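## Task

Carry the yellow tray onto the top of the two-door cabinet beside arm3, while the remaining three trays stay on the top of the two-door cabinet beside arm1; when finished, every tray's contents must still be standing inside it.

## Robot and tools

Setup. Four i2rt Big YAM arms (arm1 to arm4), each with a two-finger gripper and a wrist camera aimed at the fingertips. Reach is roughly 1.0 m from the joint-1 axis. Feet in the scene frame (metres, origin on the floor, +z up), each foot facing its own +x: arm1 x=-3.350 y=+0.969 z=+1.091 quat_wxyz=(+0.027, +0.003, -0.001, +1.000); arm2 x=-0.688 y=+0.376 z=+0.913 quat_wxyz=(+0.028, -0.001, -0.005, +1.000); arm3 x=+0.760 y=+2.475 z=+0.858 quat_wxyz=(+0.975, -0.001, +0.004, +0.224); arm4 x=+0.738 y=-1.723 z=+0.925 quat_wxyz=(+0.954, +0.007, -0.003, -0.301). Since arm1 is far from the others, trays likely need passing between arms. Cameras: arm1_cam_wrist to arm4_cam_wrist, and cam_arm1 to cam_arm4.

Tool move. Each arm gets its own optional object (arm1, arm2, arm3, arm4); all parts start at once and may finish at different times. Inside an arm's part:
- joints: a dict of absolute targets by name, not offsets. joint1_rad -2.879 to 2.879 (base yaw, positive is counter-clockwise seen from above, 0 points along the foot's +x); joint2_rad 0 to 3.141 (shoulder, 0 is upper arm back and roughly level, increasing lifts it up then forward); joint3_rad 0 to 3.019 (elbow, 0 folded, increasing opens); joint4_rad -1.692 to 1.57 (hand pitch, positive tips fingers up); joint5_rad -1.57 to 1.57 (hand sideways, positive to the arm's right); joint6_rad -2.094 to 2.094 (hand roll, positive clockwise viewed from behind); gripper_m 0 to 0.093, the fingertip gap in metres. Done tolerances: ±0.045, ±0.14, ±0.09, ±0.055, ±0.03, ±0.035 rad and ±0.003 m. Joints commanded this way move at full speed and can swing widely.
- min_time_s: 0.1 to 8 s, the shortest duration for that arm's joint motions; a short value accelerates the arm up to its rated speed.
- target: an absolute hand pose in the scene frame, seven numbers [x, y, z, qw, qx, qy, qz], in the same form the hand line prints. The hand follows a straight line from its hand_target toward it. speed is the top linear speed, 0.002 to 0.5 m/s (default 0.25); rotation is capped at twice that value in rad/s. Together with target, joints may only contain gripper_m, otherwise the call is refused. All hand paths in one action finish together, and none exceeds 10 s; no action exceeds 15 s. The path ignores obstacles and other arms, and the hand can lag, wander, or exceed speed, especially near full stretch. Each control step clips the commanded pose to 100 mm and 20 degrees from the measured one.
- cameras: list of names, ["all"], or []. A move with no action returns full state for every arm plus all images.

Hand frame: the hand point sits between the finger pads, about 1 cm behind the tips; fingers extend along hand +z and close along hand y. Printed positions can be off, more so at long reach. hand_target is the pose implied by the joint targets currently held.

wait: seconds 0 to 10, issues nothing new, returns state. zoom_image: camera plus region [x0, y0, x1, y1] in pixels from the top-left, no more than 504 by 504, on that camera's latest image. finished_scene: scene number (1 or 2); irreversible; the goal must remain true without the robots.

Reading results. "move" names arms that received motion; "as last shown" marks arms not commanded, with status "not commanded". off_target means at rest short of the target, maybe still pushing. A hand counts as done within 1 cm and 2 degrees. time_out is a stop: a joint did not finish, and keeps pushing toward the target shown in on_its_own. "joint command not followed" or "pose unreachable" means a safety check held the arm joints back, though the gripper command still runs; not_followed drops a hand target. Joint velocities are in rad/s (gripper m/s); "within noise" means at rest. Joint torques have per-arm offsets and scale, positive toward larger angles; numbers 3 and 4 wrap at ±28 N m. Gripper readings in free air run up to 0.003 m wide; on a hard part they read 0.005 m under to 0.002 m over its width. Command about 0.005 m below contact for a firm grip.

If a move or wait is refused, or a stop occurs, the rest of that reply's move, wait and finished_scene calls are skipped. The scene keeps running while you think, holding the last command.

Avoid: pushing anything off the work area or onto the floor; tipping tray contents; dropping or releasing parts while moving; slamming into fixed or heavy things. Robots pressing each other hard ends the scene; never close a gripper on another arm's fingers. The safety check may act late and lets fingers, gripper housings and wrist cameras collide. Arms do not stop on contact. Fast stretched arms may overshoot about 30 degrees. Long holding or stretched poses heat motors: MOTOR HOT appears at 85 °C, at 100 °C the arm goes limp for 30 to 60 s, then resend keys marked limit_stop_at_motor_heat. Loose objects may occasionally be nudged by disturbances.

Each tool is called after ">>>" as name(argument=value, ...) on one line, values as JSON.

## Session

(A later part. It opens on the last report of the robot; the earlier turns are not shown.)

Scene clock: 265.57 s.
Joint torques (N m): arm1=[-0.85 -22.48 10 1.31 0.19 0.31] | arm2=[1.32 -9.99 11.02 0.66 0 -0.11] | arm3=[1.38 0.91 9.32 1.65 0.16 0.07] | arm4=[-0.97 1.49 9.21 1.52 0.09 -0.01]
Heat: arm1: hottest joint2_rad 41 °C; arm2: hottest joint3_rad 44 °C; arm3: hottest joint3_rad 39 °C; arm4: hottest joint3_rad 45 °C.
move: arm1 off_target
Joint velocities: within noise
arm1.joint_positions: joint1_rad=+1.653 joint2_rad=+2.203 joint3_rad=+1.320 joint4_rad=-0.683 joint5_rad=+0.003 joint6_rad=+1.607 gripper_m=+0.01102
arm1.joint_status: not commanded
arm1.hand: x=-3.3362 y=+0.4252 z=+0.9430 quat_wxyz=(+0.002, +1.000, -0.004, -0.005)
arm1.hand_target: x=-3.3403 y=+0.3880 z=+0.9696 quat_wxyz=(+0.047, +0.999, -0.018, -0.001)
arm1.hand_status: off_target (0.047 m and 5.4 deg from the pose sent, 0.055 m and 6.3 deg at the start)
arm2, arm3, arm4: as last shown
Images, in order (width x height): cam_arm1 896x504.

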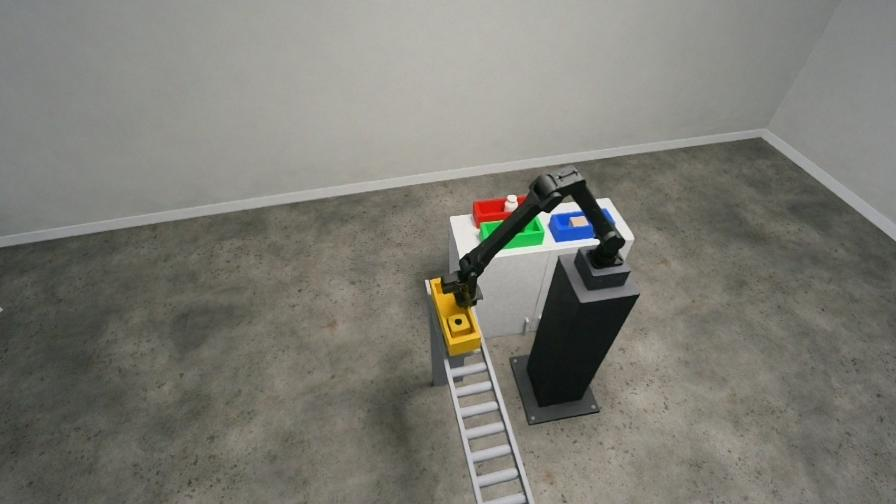

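>>> move(arm1={"target":[-3.34,0.394,0.948,0.045,0.999,-0.018,-0.001],"speed":0.12}, cameras=["cam_arm1"])

>>> zoom_image(camera="cam_arm1", region=[400, 220, 540, 360])

Scene clock: 273.07 s.
Joint torques (N m): arm1=[-1.08 -22.3 8.09 1.39 0.17 0.32] | arm2=[1.38 -10.05 11.07 0.62 0.01 -0.13] | arm3=[1.38 0.73 9.31 1.65 0.15 0.06] | arm4=[-1.03 1.67 9.17 1.51 0.1 0.02]
Heat: arm1: hottest joint2_rad 41 °C; arm2: hottest joint3_rad 44 °C; arm3: hottest joint3_rad 39 °C; arm4: hottest joint3_rad 45 °C.
move: arm1 off_target
Joint velocities: within noise
arm1.joint_positions: joint1_rad=+1.653 joint2_rad=+2.230 joint3_rad=+1.320 joint4_rad=-0.638 joint5_rad=+0.004 joint6_rad=+1.608 gripper_m=+0.01102
arm1.joint_status: not commanded
arm1.hand: x=-3.3363 y=+0.4220 z=+0.9290 quat_wxyz=(+0.010, +1.000, -0.005, -0.005)
arm1.hand_target: x=-3.3402 y=+0.3950 z=+0.9489 quat_wxyz=(+0.045, +0.999, -0.018, -0.001)
arm1.hand_status: off_target (0.034 m and 4.3 deg from the pose sent, 0.032 m and 5.2 deg at the start)
arm2, arm3, arm4: as last shown
Images, in order (width x height): cam_arm1 896x504.

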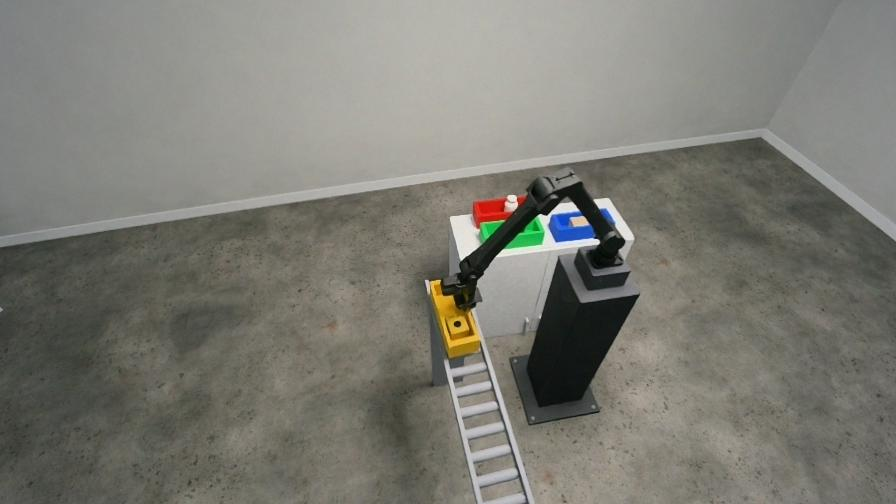

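Scaled by 3.600 from the camera's image (finer frame: 1280x720).

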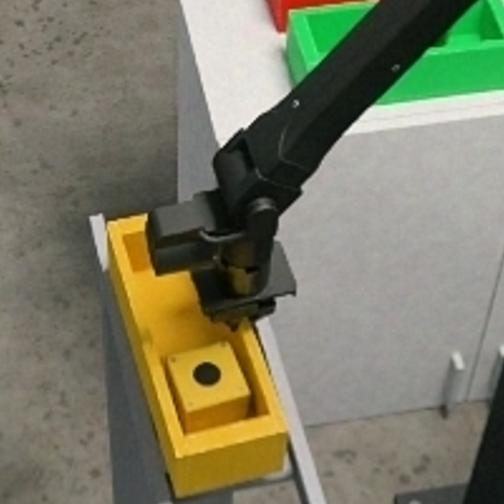

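>>> move(arm1={"target":[-3.34,0.409,0.956,0.042,0.999,-0.018,-0.001],"speed":0.12}, cameras=["cam_arm1"])

>>> zoom_image(camera="cam_arm1", region=[400, 220, 540, 360])

Scene clock: 283.00 s.
Joint torques (N m): arm1=[-1.2 -23.88 5.81 1.11 0.13 0.32] | arm2=[1.73 -10.58 10.95 0.79 -0.07 -0.09] | arm3=[1.38 0.79 9.32 1.68 0.15 0.06] | arm4=[-0.91 1.73 9.32 1.57 0.09 0.01]
Heat: arm1: hottest joint2_rad 41 °C; arm2: hottest joint3_rad 44 °C; arm3: hottest joint3_rad 39 °C; arm4: hottest joint3_rad 45 °C.
move: arm1 off_target
Joint velocities: within noise
arm1.joint_positions: joint1_rad=+1.653 joint2_rad=+2.220 joint3_rad=+1.296 joint4_rad=-0.627 joint5_rad=+0.005 joint6_rad=+1.609 gripper_m=+0.01102
arm1.joint_status: not commanded
arm1.hand: x=-3.3367 y=+0.4295 z=+0.9284 quat_wxyz=(+0.009, +1.000, -0.005, -0.005)
arm1.hand_target: x=-3.3401 y=+0.4097 z=+0.9557 quat_wxyz=(+0.042, +0.999, -0.018, -0.001)
arm1.hand_status: off_target (0.035 m and 4.1 deg from the pose sent, 0.030 m and 4.0 deg at the start)
arm2: as last shown
arm3.joint_positions: joint1_rad=-0.424 joint2_rad=+0.641 joint3_rad=+1.397 joint4_rad=-1.400 joint5_rad=+0.227 joint6_rad=+0.733 gripper_m=+0.09396
arm3.joint_status: not commanded
arm3.hand: x=+0.9971 y=+2.4438 z=+1.3841 quat_wxyz=(-0.448, -0.354, -0.818, -0.068)
arm3.hand_target: x=+0.9952 y=+2.4438 z=+1.3974 quat_wxyz=(-0.460, -0.353, -0.811, -0.074)
arm3.hand_status: not commanded
arm4.joint_positions: joint1_rad=-0.674 joint2_rad=+0.598 joint3_rad=+1.422 joint4_rad=-1.373 joint5_rad=+0.009 joint6_rad=+0.589 gripper_m=+0.09396
arm4.joint_status: not commanded
arm4.hand: x=+0.7921 y=-1.9387 z=+1.4740 quat_wxyz=(-0.457, -0.708, -0.513, +0.164)
arm4.hand_target: x=+0.7912 y=-1.9359 z=+1.4845 quat_wxyz=(-0.467, -0.703, -0.510, +0.168)
arm4.hand_status: not commanded
Images, in order (width x height): cam_arm1 896x504.

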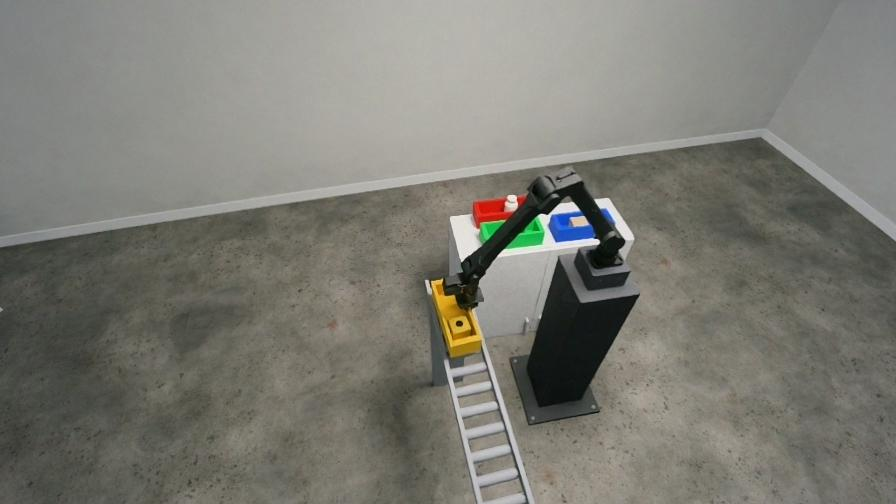

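Scaled by 3.600 from the camera's image (finer frame: 1280x720).

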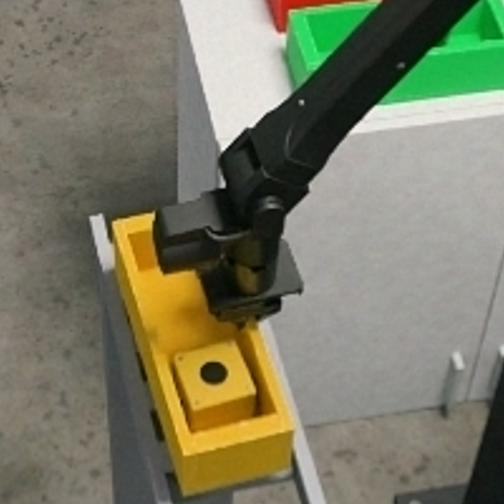

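>>> move(arm1={"target":[-3.34,0.408,0.935,0.04,0.999,-0.018,-0.001],"speed":0.12}, cameras=["cam_arm1"])

>>> zoom_image(camera="cam_arm1", region=[400, 220, 540, 360])

Scene clock: 290.63 s.
Joint torques (N m): arm1=[-0.91 -21.25 6.8 1.4 0.11 0.27] | arm2=[1.55 -10.34 10.92 0.43 -0.06 -0.06] | arm3=[1.38 0.85 9.32 1.65 0.15 0.07] | arm4=[-1.08 1.73 9.21 1.47 0.09 -0.01]
Heat: arm1: hottest joint2_rad 40 °C; arm2: hottest joint3_rad 44 °C; arm3: hottest joint3_rad 40 °C; arm4: hottest joint3_rad 45 °C.
move: arm1 off_target
Joint velocities: within noise
arm1.joint_positions: joint1_rad=+1.653 joint2_rad=+2.225 joint3_rad=+1.296 joint4_rad=-0.604 joint5_rad=+0.006 joint6_rad=+1.613 gripper_m=+0.01102
arm1.joint_status: not commanded
arm1.hand: x=-3.3367 y=+0.4250 z=+0.9264 quat_wxyz=(+0.018, +1.000, -0.007, -0.005)
arm1.hand_target: x=-3.3401 y=+0.4084 z=+0.9354 quat_wxyz=(+0.040, +0.999, -0.018, -0.001)
arm1.hand_status: off_target (0.019 m and 2.9 deg from the pose sent, 0.023 m and 3.9 deg at the start)
arm2.joint_positions: joint1_rad=+0.224 joint2_rad=+1.476 joint3_rad=+1.098 joint4_rad=-1.239 joint5_rad=-0.005 joint6_rad=+0.192 gripper_m=+0.05013
arm2.joint_status: not commanded
arm2.hand: x=-1.0799 y=+0.3080 z=+1.0375 quat_wxyz=(-0.006, +1.000, -0.012, +0.024)
arm2.hand_target: x=-1.0990 y=+0.3002 z=+1.0503 quat_wxyz=(+0.000, +1.000, +0.000, +0.000)
arm2.hand_status: not commanded
arm3, arm4: as last shown
Images, in order (width x height): cam_arm1 896x504.

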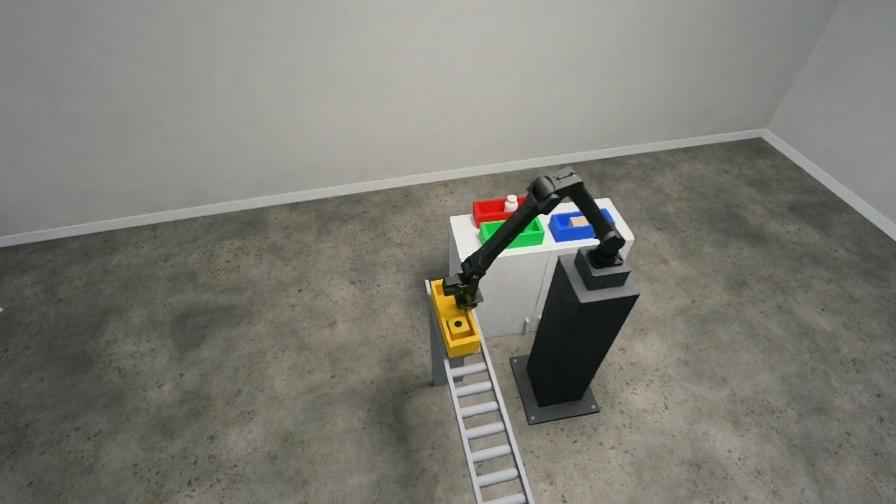

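Scaled by 3.600 from the camera's image (finer frame: 1280x720).

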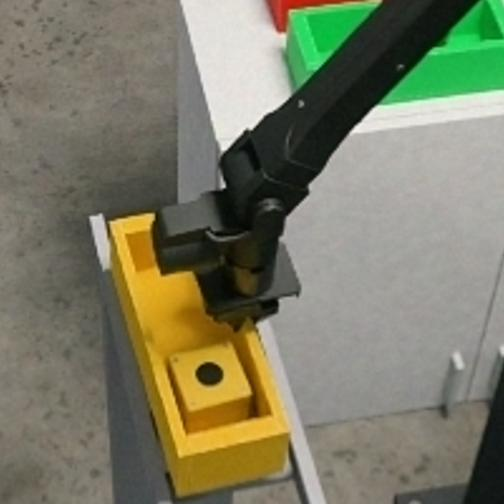

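>>> move(arm1={"target":[-3.34,0.413,0.918,0.022,0.999,-0.018,-0.001],"speed":0.12}, cameras=["cam_arm1"])

>>> zoom_image(camera="cam_arm1", region=[400, 220, 540, 360])

Scene clock: 304.50 s.
Joint torques (N m): arm1=[-0.97 -18.78 8.29 0.79 0.06 0.28] | arm2=[1.26 -10.23 10.99 0.68 -0.05 -0.07] | arm3=[1.38 0.85 9.32 1.63 0.16 0.07] | arm4=[-0.97 1.67 9.26 1.5 0.08 0.01]
Heat: arm1: hottest joint2_rad 40 °C; arm2: hottest joint3_rad 44 °C; arm3: hottest joint3_rad 40 °C; arm4: hottest joint3_rad 45 °C.
move: arm1 off_target
Joint velocities: within noise
arm1.joint_positions: joint1_rad=+1.653 joint2_rad=+2.235 joint3_rad=+1.297 joint4_rad=-0.602 joint5_rad=+0.006 joint6_rad=+1.613 gripper_m=+0.01102
arm1.joint_status: not commanded
arm1.hand: x=-3.3368 y=+0.4270 z=+0.9211 quat_wxyz=(+0.014, +1.000, -0.007, -0.005)
arm1.hand_target: x=-3.3401 y=+0.4134 z=+0.9183 quat_wxyz=(+0.022, +1.000, -0.018, -0.001)
arm1.hand_status: off_target (0.015 m and 1.6 deg from the pose sent, 0.015 m and 1.4 deg at the start)
arm2, arm3, arm4: as last shown
Images, in order (width x height): cam_arm1 896x504.

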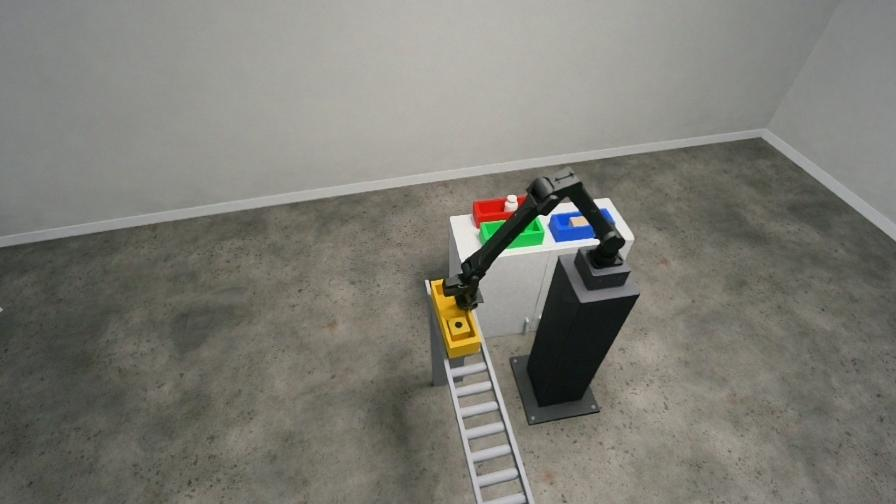

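Scaled by 3.600 from the camera's image (finer frame: 1280x720).

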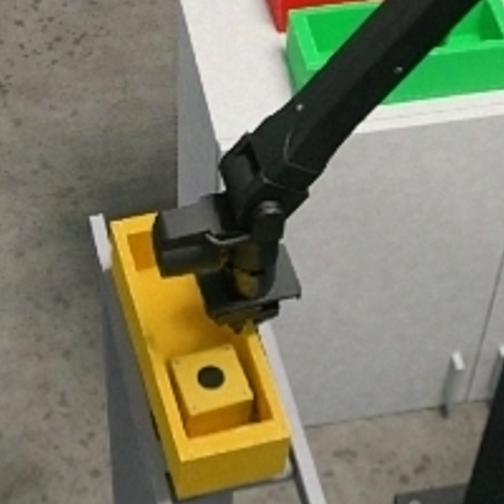

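>>> move(arm1={"joints":{"gripper_m":0.03}}, cameras=["cam_arm1"])

>>> move(arm1={"target":[-3.34,0.42,1.05,0.01,1,-0.016,-0.001],"speed":0.2}, cameras=["cam_arm1"])

Scene clock: 313.10 s.
Joint torques (N m): arm1=[-0.97 -19.25 7.83 0.75 0.23 0.27] | arm2=[2.08 -10.46 11.1 0.58 -0.04 -0.17] | arm3=[1.44 0.73 9.31 1.65 0.15 0.06] | arm4=[-1.26 1.55 9.28 1.59 0.09 0.01]
Heat: arm1: hottest joint2_rad 40 °C; arm2: hottest joint3_rad 44 °C; arm3: hottest joint3_rad 40 °C; arm4: hottest joint3_rad 45 °C.
move: arm1 done
Joint velocities: within noise
arm1.joint_positions: joint1_rad=+1.652 joint2_rad=+2.240 joint3_rad=+1.303 joint4_rad=-0.602 joint5_rad=+0.000 joint6_rad=+1.613 gripper_m=+0.02982
arm1.joint_status: all done
arm1.hand: x=-3.3360 y=+0.4250 z=+0.9201 quat_wxyz=(+0.015, +1.000, -0.007, -0.003)
arm1.hand_target: x=-3.3402 y=+0.4134 z=+0.9184 quat_wxyz=(+0.022, +1.000, -0.018, -0.001)
arm1.hand_status: not commanded
arm2, arm3, arm4: as last shown
Images, in order (width x height): cam_arm1 896x504.

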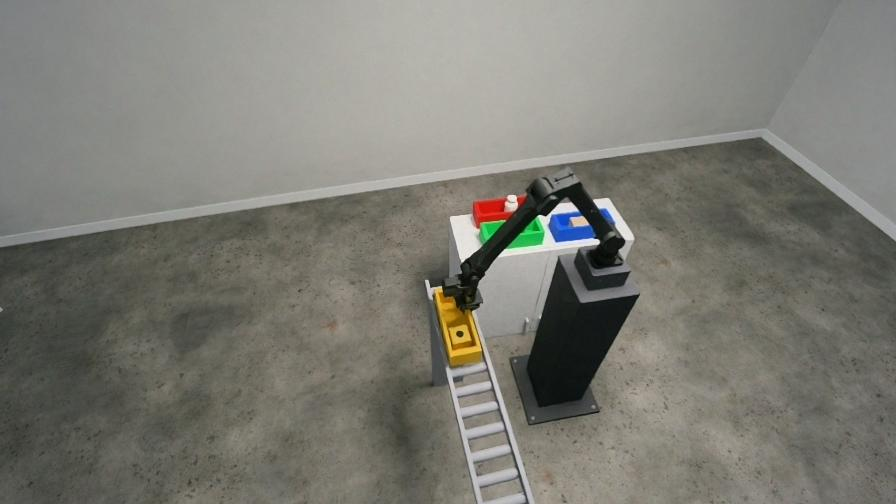

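Scene clock: 314.53 s.
Joint torques (N m): arm1=[-0.67 -19.66 9.5 0.27 0.37 0.24] | arm2=[2.14 -10.23 11.02 0.66 0.01 -0.05] | arm3=[1.38 0.85 9.31 1.65 0.14 0.06] | arm4=[-1.14 1.55 9.31 1.55 0.07 0.03]
Heat: arm1: hottest joint2_rad 40 °C; arm2: hottest joint3_rad 44 °C; arm3: hottest joint3_rad 40 °C; arm4: hottest joint3_rad 45 °C.
move: arm1 off_target
Joint velocities: within noise
arm1.joint_positions: joint1_rad=+1.651 joint2_rad=+2.009 joint3_rad=+1.307 joint4_rad=-0.869 joint5_rad=-0.005 joint6_rad=+1.613 gripper_m=+0.02991
arm1.joint_status: not commanded
arm1.hand: x=-3.3353 y=+0.4337 z=+1.0401 quat_wxyz=(-0.001, +1.000, -0.008, -0.001)
arm1.hand_target: x=-3.3400 y=+0.4204 z=+1.0501 quat_wxyz=(+0.010, +1.000, -0.016, -0.001)
arm1.hand_status: off_target (0.018 m and 1.6 deg from the pose sent, 0.130 m and 1.2 deg at the start)
arm2, arm3, arm4: as last shown
Images, in order (width x height): cam_arm1 896x504.

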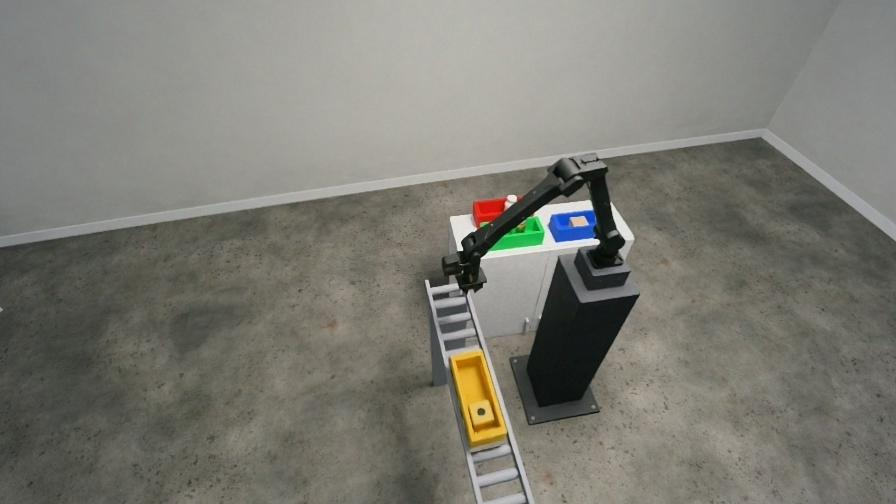

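>>> move(arm2={"target":[-1.16,0.31,0.93,0.015,1,-0.0,-0.02],"speed":0.2}, cameras=["arm2_cam_wrist","cam_arm2"])

>>> zoom_image(camera="cam_arm2", region=[380, 130, 600, 270])

Scene clock: 338.50 s.
Joint torques (N m): arm1=[-0.85 -19.6 9.51 0.24 0.38 0.24] | arm2=[-0.67 -13.16 8.21 0.73 -0.02 -0.09] | arm3=[1.38 0.85 9.32 1.65 0.16 0.07] | arm4=[-1.32 1.49 9.36 1.58 0.09 0.01]
Heat: arm1: hottest joint2_rad 40 °C; arm2: hottest joint3_rad 44 °C; arm3: hottest joint3_rad 40 °C; arm4: hottest joint3_rad 45 °C.
move: arm2 off_target
Joint velocities: within noise
arm1, arm3, arm4: as last shown
arm1.hand: x=-3.3353 y=+0.4338 z=+1.0401 quat_wxyz=(-0.002, +1.000, -0.008, -0.001)
arm1.hand_target: x=-3.3400 y=+0.4205 z=+1.0501 quat_wxyz=(+0.010, +1.000, -0.016, -0.001)
arm2.joint_positions: joint1_rad=+0.191 joint2_rad=+1.744 joint3_rad=+1.098 joint4_rad=-0.908 joint5_rad=-0.030 joint6_rad=+0.143 gripper_m=+0.05013
arm2.joint_status: not commanded
arm2.hand: x=-1.1465 y=+0.3086 z=+0.9261 quat_wxyz=(+0.011, +1.000, -0.004, -0.006)
arm2.hand_target: x=-1.1596 y=+0.3101 z=+0.9302 quat_wxyz=(+0.015, +1.000, +0.000, -0.020)
arm2.hand_status: off_target (0.014 m and 1.7 deg from the pose sent, 0.134 m and 5.7 deg at the start)
Images, in order (width x height): arm2_cam_wrist 672x504, cam_arm2 896x504.

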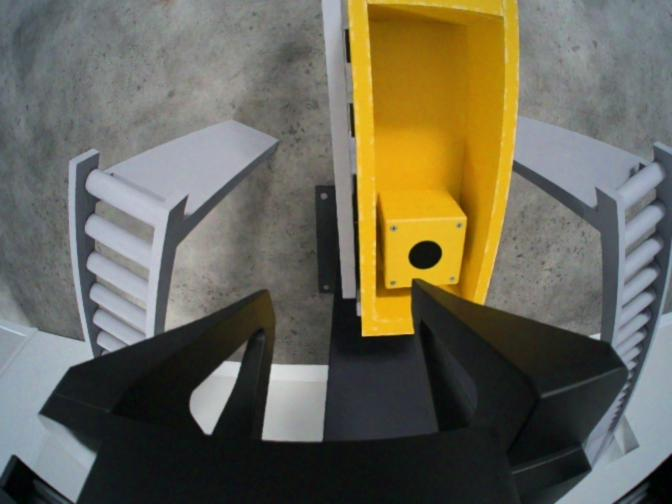

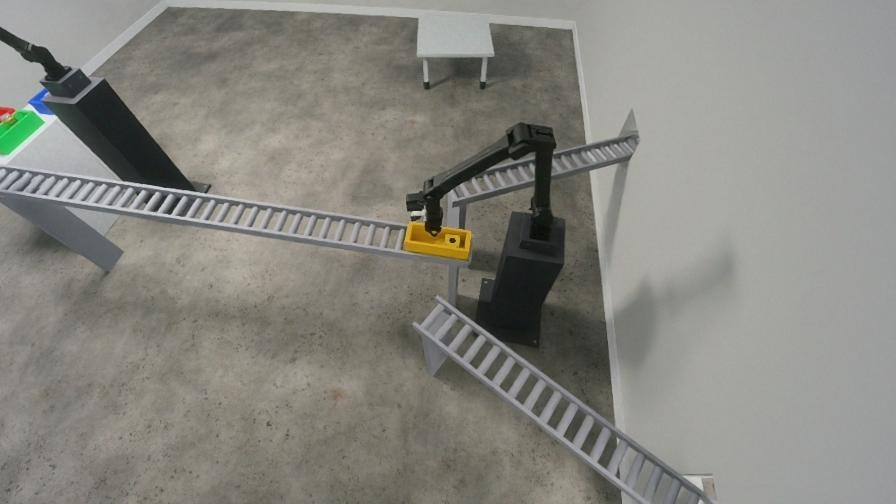

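Scaled by 2.291 from the camera's image (finer frame: 1280x720).

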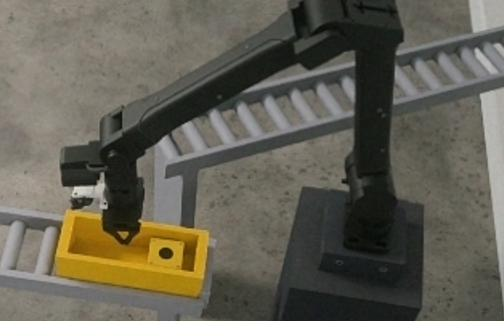

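>>> move(arm2={"target":[-1.152,0.315,0.82,0.01,1,0,-0.015],"speed":0.2}, cameras=["arm2_cam_wrist"])

Scene clock: 374.47 s.
Joint torques (N m): arm1=[-1.03 -19.66 9.54 0.28 0.37 0.22] | arm2=[0.09 -14.1 5.83 0.59 0.31 -0.15] | arm3=[1.32 0.79 9.33 1.62 0.15 0.07] | arm4=[-0.91 1.49 9.31 1.52 0.1 0]
Heat: arm1: hottest joint2_rad 40 °C; arm2: hottest joint3_rad 42 °C; arm3: hottest joint3_rad 40 °C; arm4: hottest joint3_rad 46 °C.
move: arm2 done
Joint velocities: within noise
arm1, arm3, arm4: as last shown
arm2.joint_positions: joint1_rad=+0.189 joint2_rad=+1.944 joint3_rad=+1.030 joint4_rad=-0.639 joint5_rad=-0.029 joint6_rad=+0.140 gripper_m=+0.05013
arm2.joint_status: not commanded
arm2.hand: x=-1.1443 y=+0.3108 z=+0.8204 quat_wxyz=(+0.011, +1.000, -0.003, -0.006)
arm2.hand_target: x=-1.1520 y=+0.3150 z=+0.8201 quat_wxyz=(+0.010, +1.000, +0.000, -0.015)
arm2.hand_status: done (0.009 m and 1.0 deg from the pose sent, 0.106 m and 1.2 deg at the start)
Images, in order (width x height): arm2_cam_wrist 672x504.

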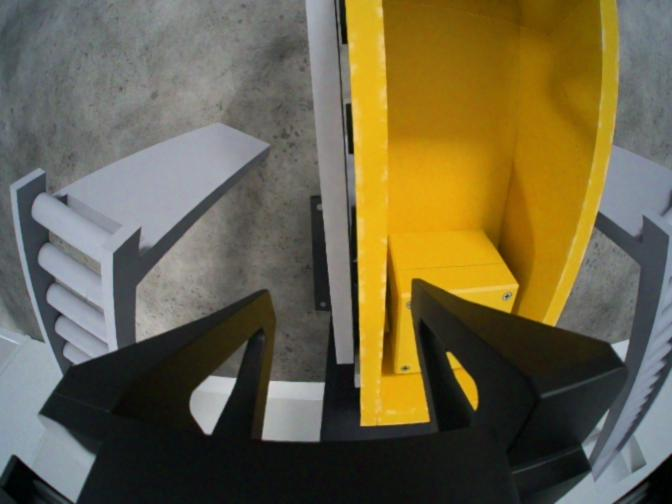

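>>> move(arm2={"target":[-1.152,0.330,0.785,0.01,1,0,-0.015],"speed":0.2}, cameras=["arm2_cam_wrist"])

Scene clock: 384.60 s.
Joint torques (N m): arm1=[-0.85 -19.49 9.5 0.27 0.36 0.22] | arm2=[-0.44 -14.92 5.31 0.91 0.23 -0.06] | arm3=[1.38 0.97 9.33 1.66 0.15 0.06] | arm4=[-1.08 1.32 9.18 1.57 0.07 0.01]
Heat: arm1: hottest joint2_rad 40 °C; arm2: hottest joint3_rad 41 °C; arm3: hottest joint3_rad 40 °C; arm4: hottest joint3_rad 46 °C.
move: arm2 done
Joint velocities: within noise
arm1, arm3, arm4: as last shown
arm2.joint_positions: joint1_rad=+0.156 joint2_rad=+2.018 joint3_rad=+1.030 joint4_rad=-0.557 joint5_rad=-0.029 joint6_rad=+0.109 gripper_m=+0.05013
arm2.joint_status: not commanded
arm2.hand: x=-1.1490 y=+0.3260 z=+0.7883 quat_wxyz=(+0.011, +1.000, -0.004, -0.011)
arm2.hand_target: x=-1.1520 y=+0.3299 z=+0.7851 quat_wxyz=(+0.010, +1.000, +0.000, -0.015)
arm2.hand_status: done (0.006 m and 0.6 deg from the pose sent, 0.041 m and 1.0 deg at the start)
Images, in order (width x height): arm2_cam_wrist 672x504.

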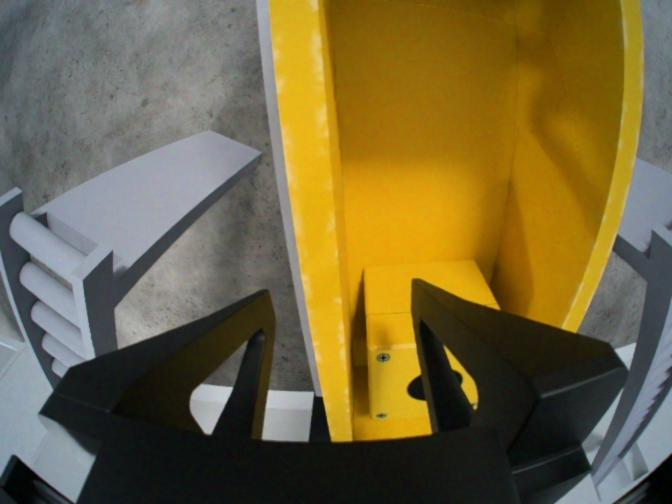

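>>> move(arm2={"target":[-1.152,0.316,0.757,0.005,1,0,-0.01],"speed":0.15}, cameras=["arm2_cam_wrist","cam_arm2"])

>>> zoom_image(camera="cam_arm2", region=[380, 160, 520, 280])

Scene clock: 397.93 s.
Joint torques (N m): arm1=[-0.91 -19.6 9.47 0.24 0.37 0.22] | arm2=[1.26 -14.15 5.82 0.8 0.29 0.11] | arm3=[1.38 0.97 9.32 1.62 0.15 0.06] | arm4=[-1.26 1.67 9.28 1.61 0.09 0.02]
Heat: arm1: hottest joint2_rad 40 °C; arm2: hottest joint3_rad 40 °C; arm3: hottest joint3_rad 40 °C; arm4: hottest joint3_rad 46 °C.
move: arm2 off_target
Joint velocities: within noise
arm1: as last shown
arm2.joint_positions: joint1_rad=+0.175 joint2_rad=+2.089 joint3_rad=+1.030 joint4_rad=-0.513 joint5_rad=-0.020 joint6_rad=+0.116 gripper_m=+0.05013
arm2.joint_status: not commanded
arm2.hand: x=-1.1398 y=+0.3201 z=+0.7573 quat_wxyz=(+0.005, +1.000, +0.002, +0.002)
arm2.hand_target: x=-1.1519 y=+0.3160 z=+0.7573 quat_wxyz=(+0.005, +1.000, +0.000, -0.010)
arm2.hand_status: off_target (0.013 m and 1.4 deg from the pose sent, 0.033 m and 0.8 deg at the start)
arm3.joint_positions: joint1_rad=-0.424 joint2_rad=+0.641 joint3_rad=+1.397 joint4_rad=-1.400 joint5_rad=+0.227 joint6_rad=+0.733 gripper_m=+0.09396
arm3.joint_status: not commanded
arm3.hand: x=+0.9971 y=+2.4438 z=+1.3841 quat_wxyz=(-0.448, -0.354, -0.818, -0.068)
arm3.hand_target: x=+0.9952 y=+2.4438 z=+1.3974 quat_wxyz=(-0.460, -0.353, -0.811, -0.074)
arm3.hand_status: not commanded
arm4.joint_positions: joint1_rad=-0.674 joint2_rad=+0.598 joint3_rad=+1.422 joint4_rad=-1.373 joint5_rad=+0.009 joint6_rad=+0.589 gripper_m=+0.09396
arm4.joint_status: not commanded
arm4.hand: x=+0.7921 y=-1.9387 z=+1.4740 quat_wxyz=(-0.457, -0.708, -0.513, +0.164)
arm4.hand_target: x=+0.7912 y=-1.9359 z=+1.4845 quat_wxyz=(-0.467, -0.703, -0.510, +0.168)
arm4.hand_status: not commanded
Images, in order (width x height): arm2_cam_wrist 672x504, cam_arm2 896x504.

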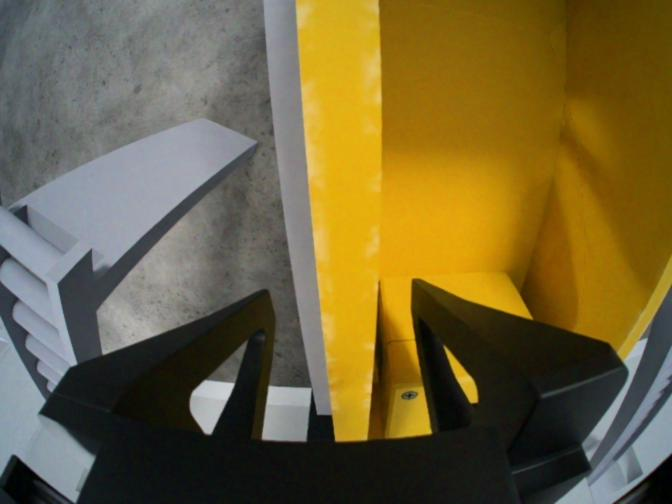

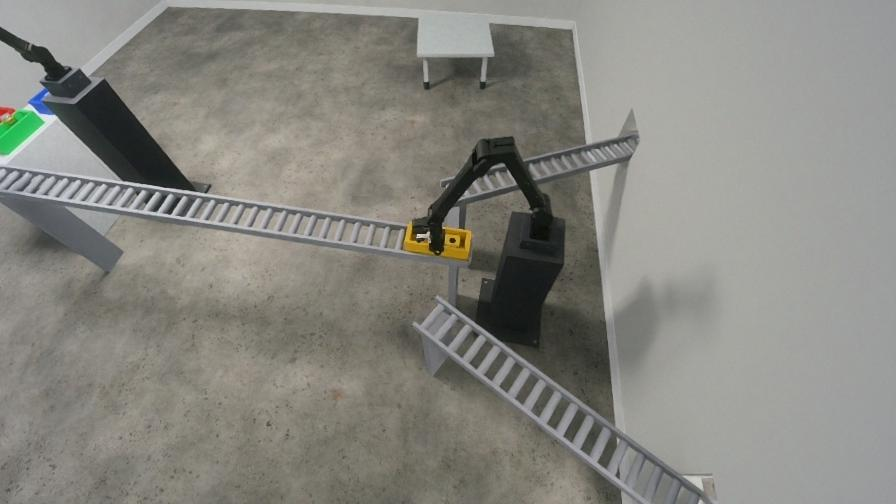

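Scaled by 3.600 from the camera's image (finer frame: 1280x720).

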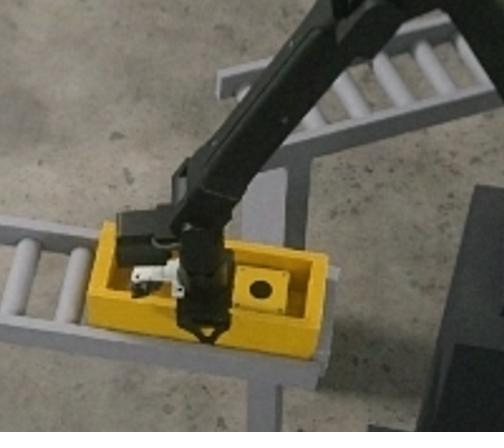

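>>> move(arm2={"joints":{"gripper_m":0.004}})

>>> move(arm2={"target":[-1.165,0.312,0.96,0.02,1,0,-0.03],"speed":0.2}, cameras=["cam_arm2","arm2_cam_wrist"])

>>> zoom_image(camera="cam_arm2", region=[380, 130, 600, 270])

Scene clock: 409.17 s.
Joint torques (N m): arm1=[-0.97 -19.49 9.47 0.28 0.37 0.24] | arm2=[1.08 -14.1 5.93 0.91 0.09 0.09] | arm3=[1.38 0.79 9.31 1.65 0.15 0.07] | arm4=[-1.03 1.55 9.21 1.66 0.11 0.02]
Heat: arm1: hottest joint2_rad 40 °C; arm2: hottest joint3_rad 39 °C; arm3: hottest joint3_rad 40 °C; arm4: hottest joint3_rad 46 °C.
move: arm2 off_target
Joint velocities: within noise
arm1, arm3, arm4: as last shown
arm2.joint_positions: joint1_rad=+0.175 joint2_rad=+2.089 joint3_rad=+1.031 joint4_rad=-0.512 joint5_rad=-0.016 joint6_rad=+0.127 gripper_m=+0.01144
arm2.joint_status: gripper_m off_target (ended at +0.01147, target +0.00400)
arm2.hand: x=-1.1404 y=+0.3208 z=+0.7574 quat_wxyz=(+0.003, +1.000, -0.004, +0.001)
arm2.hand_target: x=-1.1517 y=+0.3160 z=+0.7573 quat_wxyz=(+0.005, +1.000, +0.000, -0.010)
arm2.hand_status: not commanded
pictures: none

Scene clock: 411.10 s.
Joint torques (N m): arm1=[-1.03 -19.55 9.5 0.29 0.38 0.22] | arm2=[1.32 -16.79 10.69 -0.28 0.13 0.03] | arm3=[1.38 0.91 9.31 1.65 0.16 0.07] | arm4=[-1.2 1.85 9.29 1.52 0.09 0.03]
Heat: arm1: hottest joint2_rad 40 °C; arm2: hottest joint3_rad 39 °C; arm3: hottest joint3_rad 40 °C; arm4: hottest joint3_rad 46 °C.
move: arm2 off_target
Joint velocities: within noise
arm1, arm3, arm4: as last shown
arm2.joint_positions: joint1_rad=+0.176 joint2_rad=+1.739 joint3_rad=+1.091 joint4_rad=-0.930 joint5_rad=-0.042 joint6_rad=+0.127 gripper_m=+0.01144
arm2.joint_status: not commanded
arm2.hand: x=-1.1389 y=+0.3143 z=+0.9261 quat_wxyz=(+0.016, +1.000, -0.003, +0.007)
arm2.hand_target: x=-1.1634 y=+0.3122 z=+0.9602 quat_wxyz=(+0.020, +0.999, +0.000, -0.030)
arm2.hand_status: off_target (0.043 m and 4.3 deg from the pose sent, 0.204 m and 4.1 deg at the start)
pictures: arm2_cam_wrist, cam_arm2
Images, in order (width x height): arm2_cam_wrist 672x504, cam_arm2 896x504.

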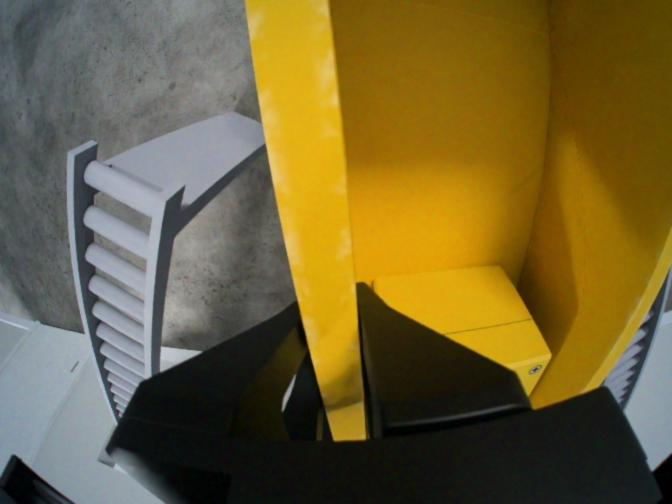

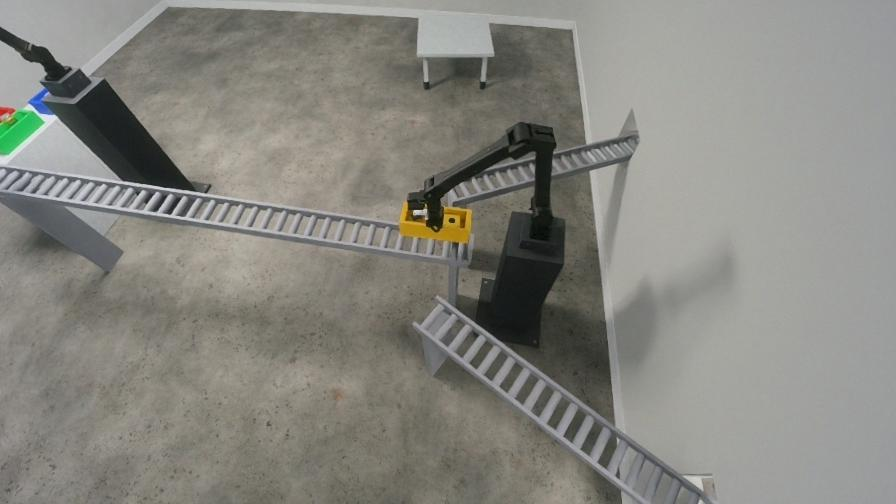

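Scaled by 2.291 from the camera's image (finer frame: 1280x720).

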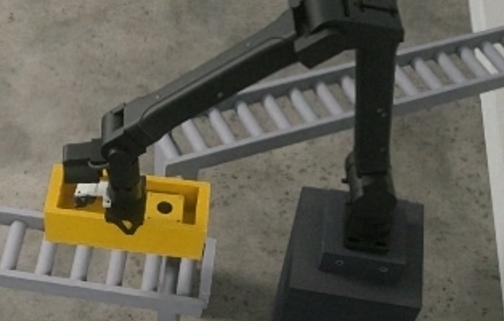

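>>> move(arm2={"target":[-0.975,0.80,0.975,-0.028,0.970,0.242,-0.010],"speed":0.2}, cameras=["cam_arm2","arm2_cam_wrist"])

>>> zoom_image(camera="cam_arm2", region=[380, 100, 600, 240])

Scene clock: 450.93 s.
Joint torques (N m): arm1=[-0.79 -19.55 9.52 0.25 0.38 0.22] | arm2=[1.44 -16.09 12.03 -0.12 0.11 -0.08] | arm3=[1.44 0.85 9.32 1.66 0.15 0.06] | arm4=[-1.49 1.73 9.22 1.54 0.1 0.02]
Heat: arm1: hottest joint2_rad 40 °C; arm2: hottest joint3_rad 44 °C; arm3: hottest joint3_rad 40 °C; arm4: hottest joint3_rad 46 °C.
move: arm2 off_target
Joint velocities: within noise
arm1, arm3, arm4: as last shown
arm2.joint_positions: joint1_rad=-0.923 joint2_rad=+1.781 joint3_rad=+1.197 joint4_rad=-1.012 joint5_rad=-0.007 joint6_rad=-1.453 gripper_m=+0.01144
arm2.joint_status: not commanded
arm2.hand: x=-0.9567 y=+0.7733 z=+0.9450 quat_wxyz=(+0.009, +0.972, +0.235, +0.003)
arm2.hand_target: x=-0.9737 y=+0.7981 z=+0.9759 quat_wxyz=(-0.028, +0.970, +0.242, -0.010)
arm2.hand_status: off_target (0.044 m and 4.5 deg from the pose sent, 0.515 m and 28.9 deg at the start)
pictures: arm2_cam_wrist, cam_arm2
Images, in order (width x height): arm2_cam_wrist 672x504, cam_arm2 896x504.

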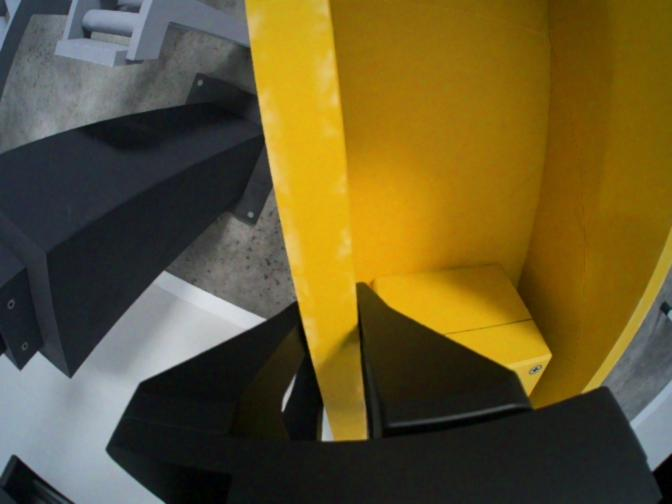

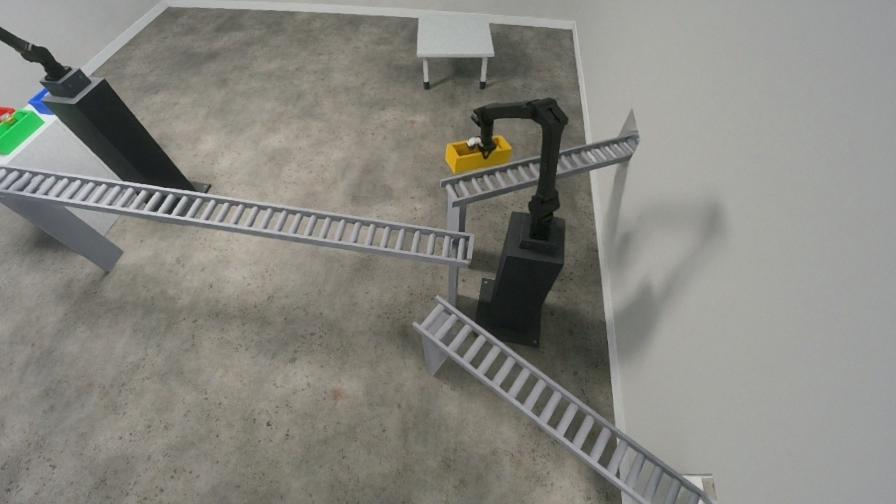

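Scaled by 2.291 from the camera's image (finer frame: 1280x720).

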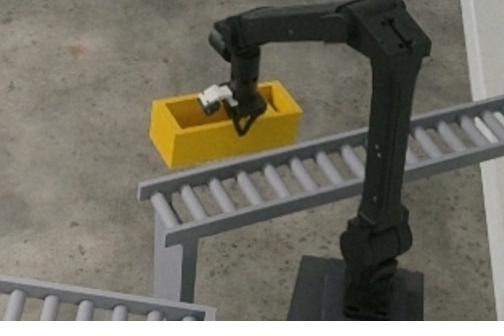

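>>> move(arm2={"target":[-0.962,0.779,0.875,-0.028,0.970,0.242,-0.010],"speed":0.15}, cameras=["cam_arm2"])

>>> zoom_image(camera="cam_arm2", region=[420, 120, 560, 220])

Scene clock: 474.83 s.
Joint torques (N m): arm1=[-1.08 -19.66 9.52 0.29 0.36 0.23] | arm2=[1.38 -16.62 7.43 0.83 0.17 -0.09] | arm3=[1.44 0.91 9.35 1.63 0.15 0.06] | arm4=[-1.2 1.32 9.29 1.55 0.09 0.02]
Heat: arm1: hottest joint2_rad 40 °C; arm2: hottest joint3_rad 46 °C; arm3: hottest joint3_rad 40 °C; arm4: hottest joint3_rad 46 °C.
move: arm2 off_target
Joint velocities: within noise
arm1.joint_positions: joint1_rad=+1.651 joint2_rad=+2.009 joint3_rad=+1.307 joint4_rad=-0.869 joint5_rad=-0.005 joint6_rad=+1.613 gripper_m=+0.02991
arm1.joint_status: not commanded
arm1.hand: x=-3.3353 y=+0.4338 z=+1.0401 quat_wxyz=(-0.002, +1.000, -0.008, -0.001)
arm1.hand_target: x=-3.3400 y=+0.4205 z=+1.0501 quat_wxyz=(+0.010, +1.000, -0.016, -0.001)
arm1.hand_status: not commanded
arm2.joint_positions: joint1_rad=-0.923 joint2_rad=+1.898 joint3_rad=+1.081 joint4_rad=-0.767 joint5_rad=-0.007 joint6_rad=-1.453 gripper_m=+0.01144
arm2.joint_status: not commanded
arm2.hand: x=-0.9490 y=+0.7628 z=+0.8575 quat_wxyz=(+0.003, +0.972, +0.235, +0.000)
arm2.hand_target: x=-0.9616 y=+0.7785 z=+0.8755 quat_wxyz=(-0.028, +0.970, +0.242, -0.010)
arm2.hand_status: off_target (0.027 m and 3.8 deg from the pose sent, 0.070 m and 4.5 deg at the start)
arm3, arm4: as last shown
Images, in order (width x height): cam_arm2 896x504.

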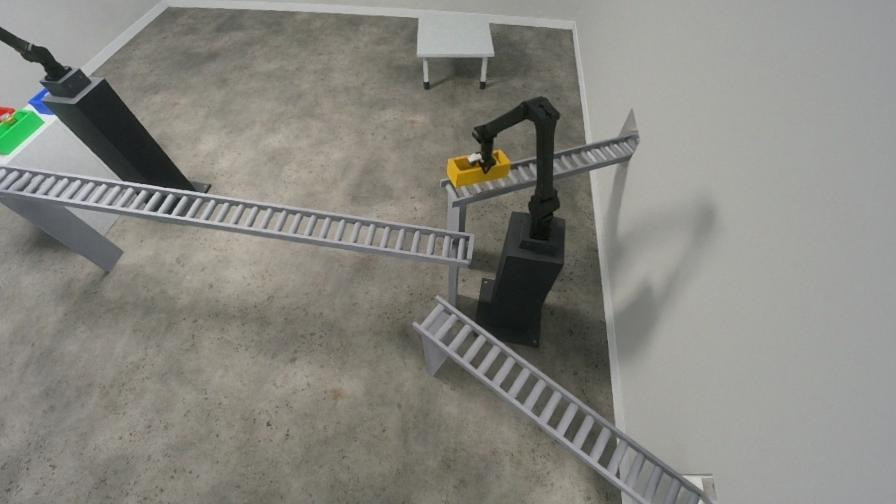

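Scaled by 3.600 from the camera's image (finer frame: 1280x720).

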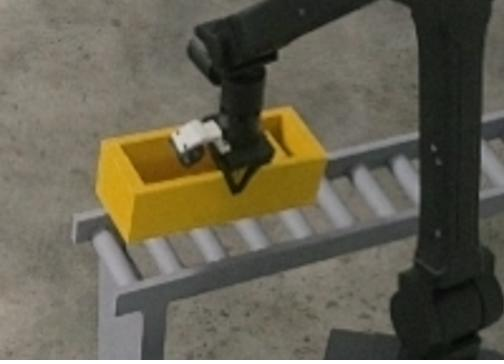

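>>> move(arm2={"target":[-0.970,0.794,0.84,-0.028,0.9636,0.2672,-0.010],"speed":0.15}, cameras=["cam_arm2"])

>>> zoom_image(camera="cam_arm2", region=[420, 120, 560, 220])

Scene clock: 496.90 s.
Joint torques (N m): arm1=[-0.85 -19.37 9.51 0.25 0.38 0.22] | arm2=[1.26 -17.61 8.92 1.07 0.07 -0.11] | arm3=[1.32 0.91 9.31 1.63 0.15 0.07] | arm4=[-1.44 1.32 9.24 1.59 0.09 0.01]
Heat: arm1: hottest joint2_rad 40 °C; arm2: hottest joint3_rad 43 °C; arm3: hottest joint3_rad 40 °C; arm4: hottest joint3_rad 46 °C.
move: arm2 off_target
Joint velocities: within noise
arm1, arm3, arm4: as last shown
arm2.joint_positions: joint1_rad=-0.923 joint2_rad=+1.993 joint3_rad=+1.088 joint4_rad=-0.705 joint5_rad=-0.007 joint6_rad=-1.505 gripper_m=+0.01144
arm2.joint_status: not commanded
arm2.hand: x=-0.9485 y=+0.7625 z=+0.8166 quat_wxyz=(+0.015, +0.965, +0.260, +0.005)
arm2.hand_target: x=-0.9689 y=+0.7925 z=+0.8414 quat_wxyz=(-0.028, +0.963, +0.267, -0.010)
arm2.hand_status: off_target (0.045 m and 5.3 deg from the pose sent, 0.041 m and 5.4 deg at the start)
Images, in order (width x height): cam_arm2 896x504.

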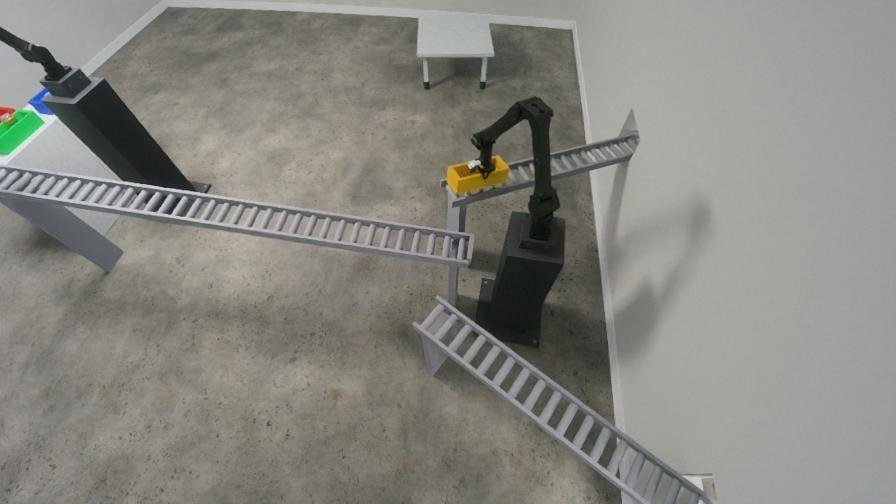

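Scaled by 3.600 from the camera's image (finer frame: 1280x720).

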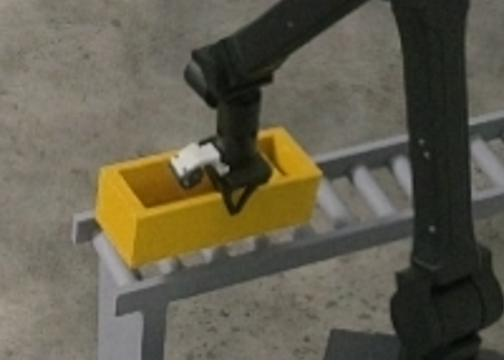

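>>> move(arm2={"target":[-0.982,0.818,0.862,-0.028,0.965,0.262,-0.010],"speed":0.15}, cameras=["cam_arm2"])

>>> zoom_image(camera="cam_arm2", region=[420, 120, 560, 220])

Scene clock: 534.70 s.
Joint torques (N m): arm1=[-1.03 -19.72 9.57 0.25 0.36 0.23] | arm2=[0.03 -17.2 9.73 0.38 -0.02 -0.01] | arm3=[1.44 0.79 9.32 1.66 0.15 0.07] | arm4=[-1.26 1.49 9.31 1.58 0.09 0.02]
Heat: arm1: hottest joint2_rad 40 °C; arm2: hottest joint3_rad 41 °C; arm3: hottest joint3_rad 40 °C; arm4: hottest joint3_rad 46 °C.
move: arm2 off_target
Joint velocities: within noise
arm1, arm3, arm4: as last shown
arm2.joint_positions: joint1_rad=-0.923 joint2_rad=+1.995 joint3_rad=+1.183 joint4_rad=-0.770 joint5_rad=-0.007 joint6_rad=-1.505 gripper_m=+0.01144
arm2.joint_status: not commanded
arm2.hand: x=-0.9677 y=+0.7909 z=+0.8391 quat_wxyz=(+0.002, +0.966, +0.260, +0.000)
arm2.hand_target: x=-0.9811 y=+0.8169 z=+0.8628 quat_wxyz=(-0.028, +0.965, +0.262, -0.010)
arm2.hand_status: off_target (0.038 m and 3.7 deg from the pose sent, 0.079 m and 5.2 deg at the start)
Images, in order (width x height): cam_arm2 896x504.

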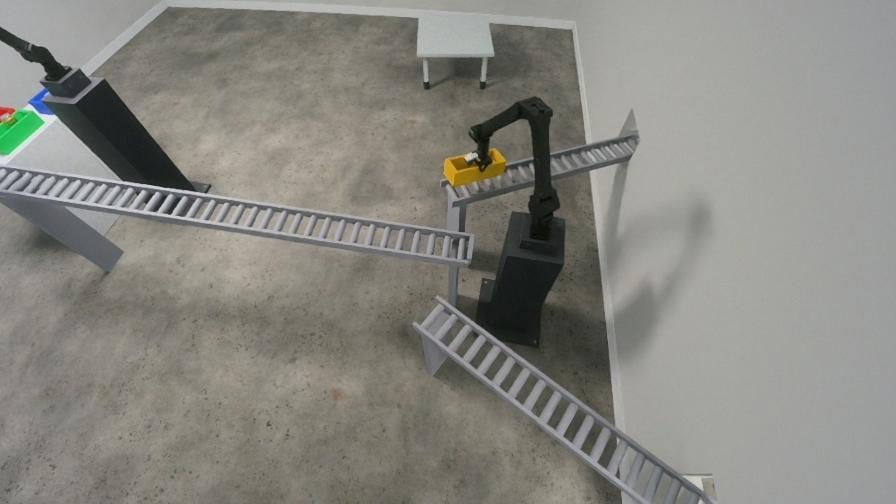

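Scaled by 3.600 from the camera's image (finer frame: 1280x720).

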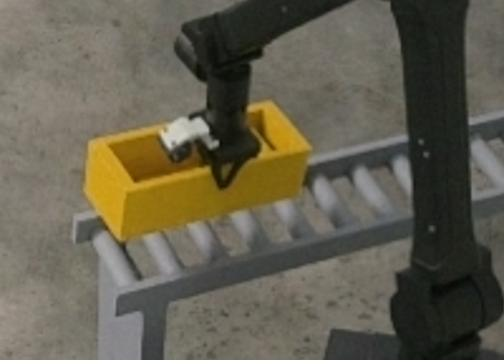

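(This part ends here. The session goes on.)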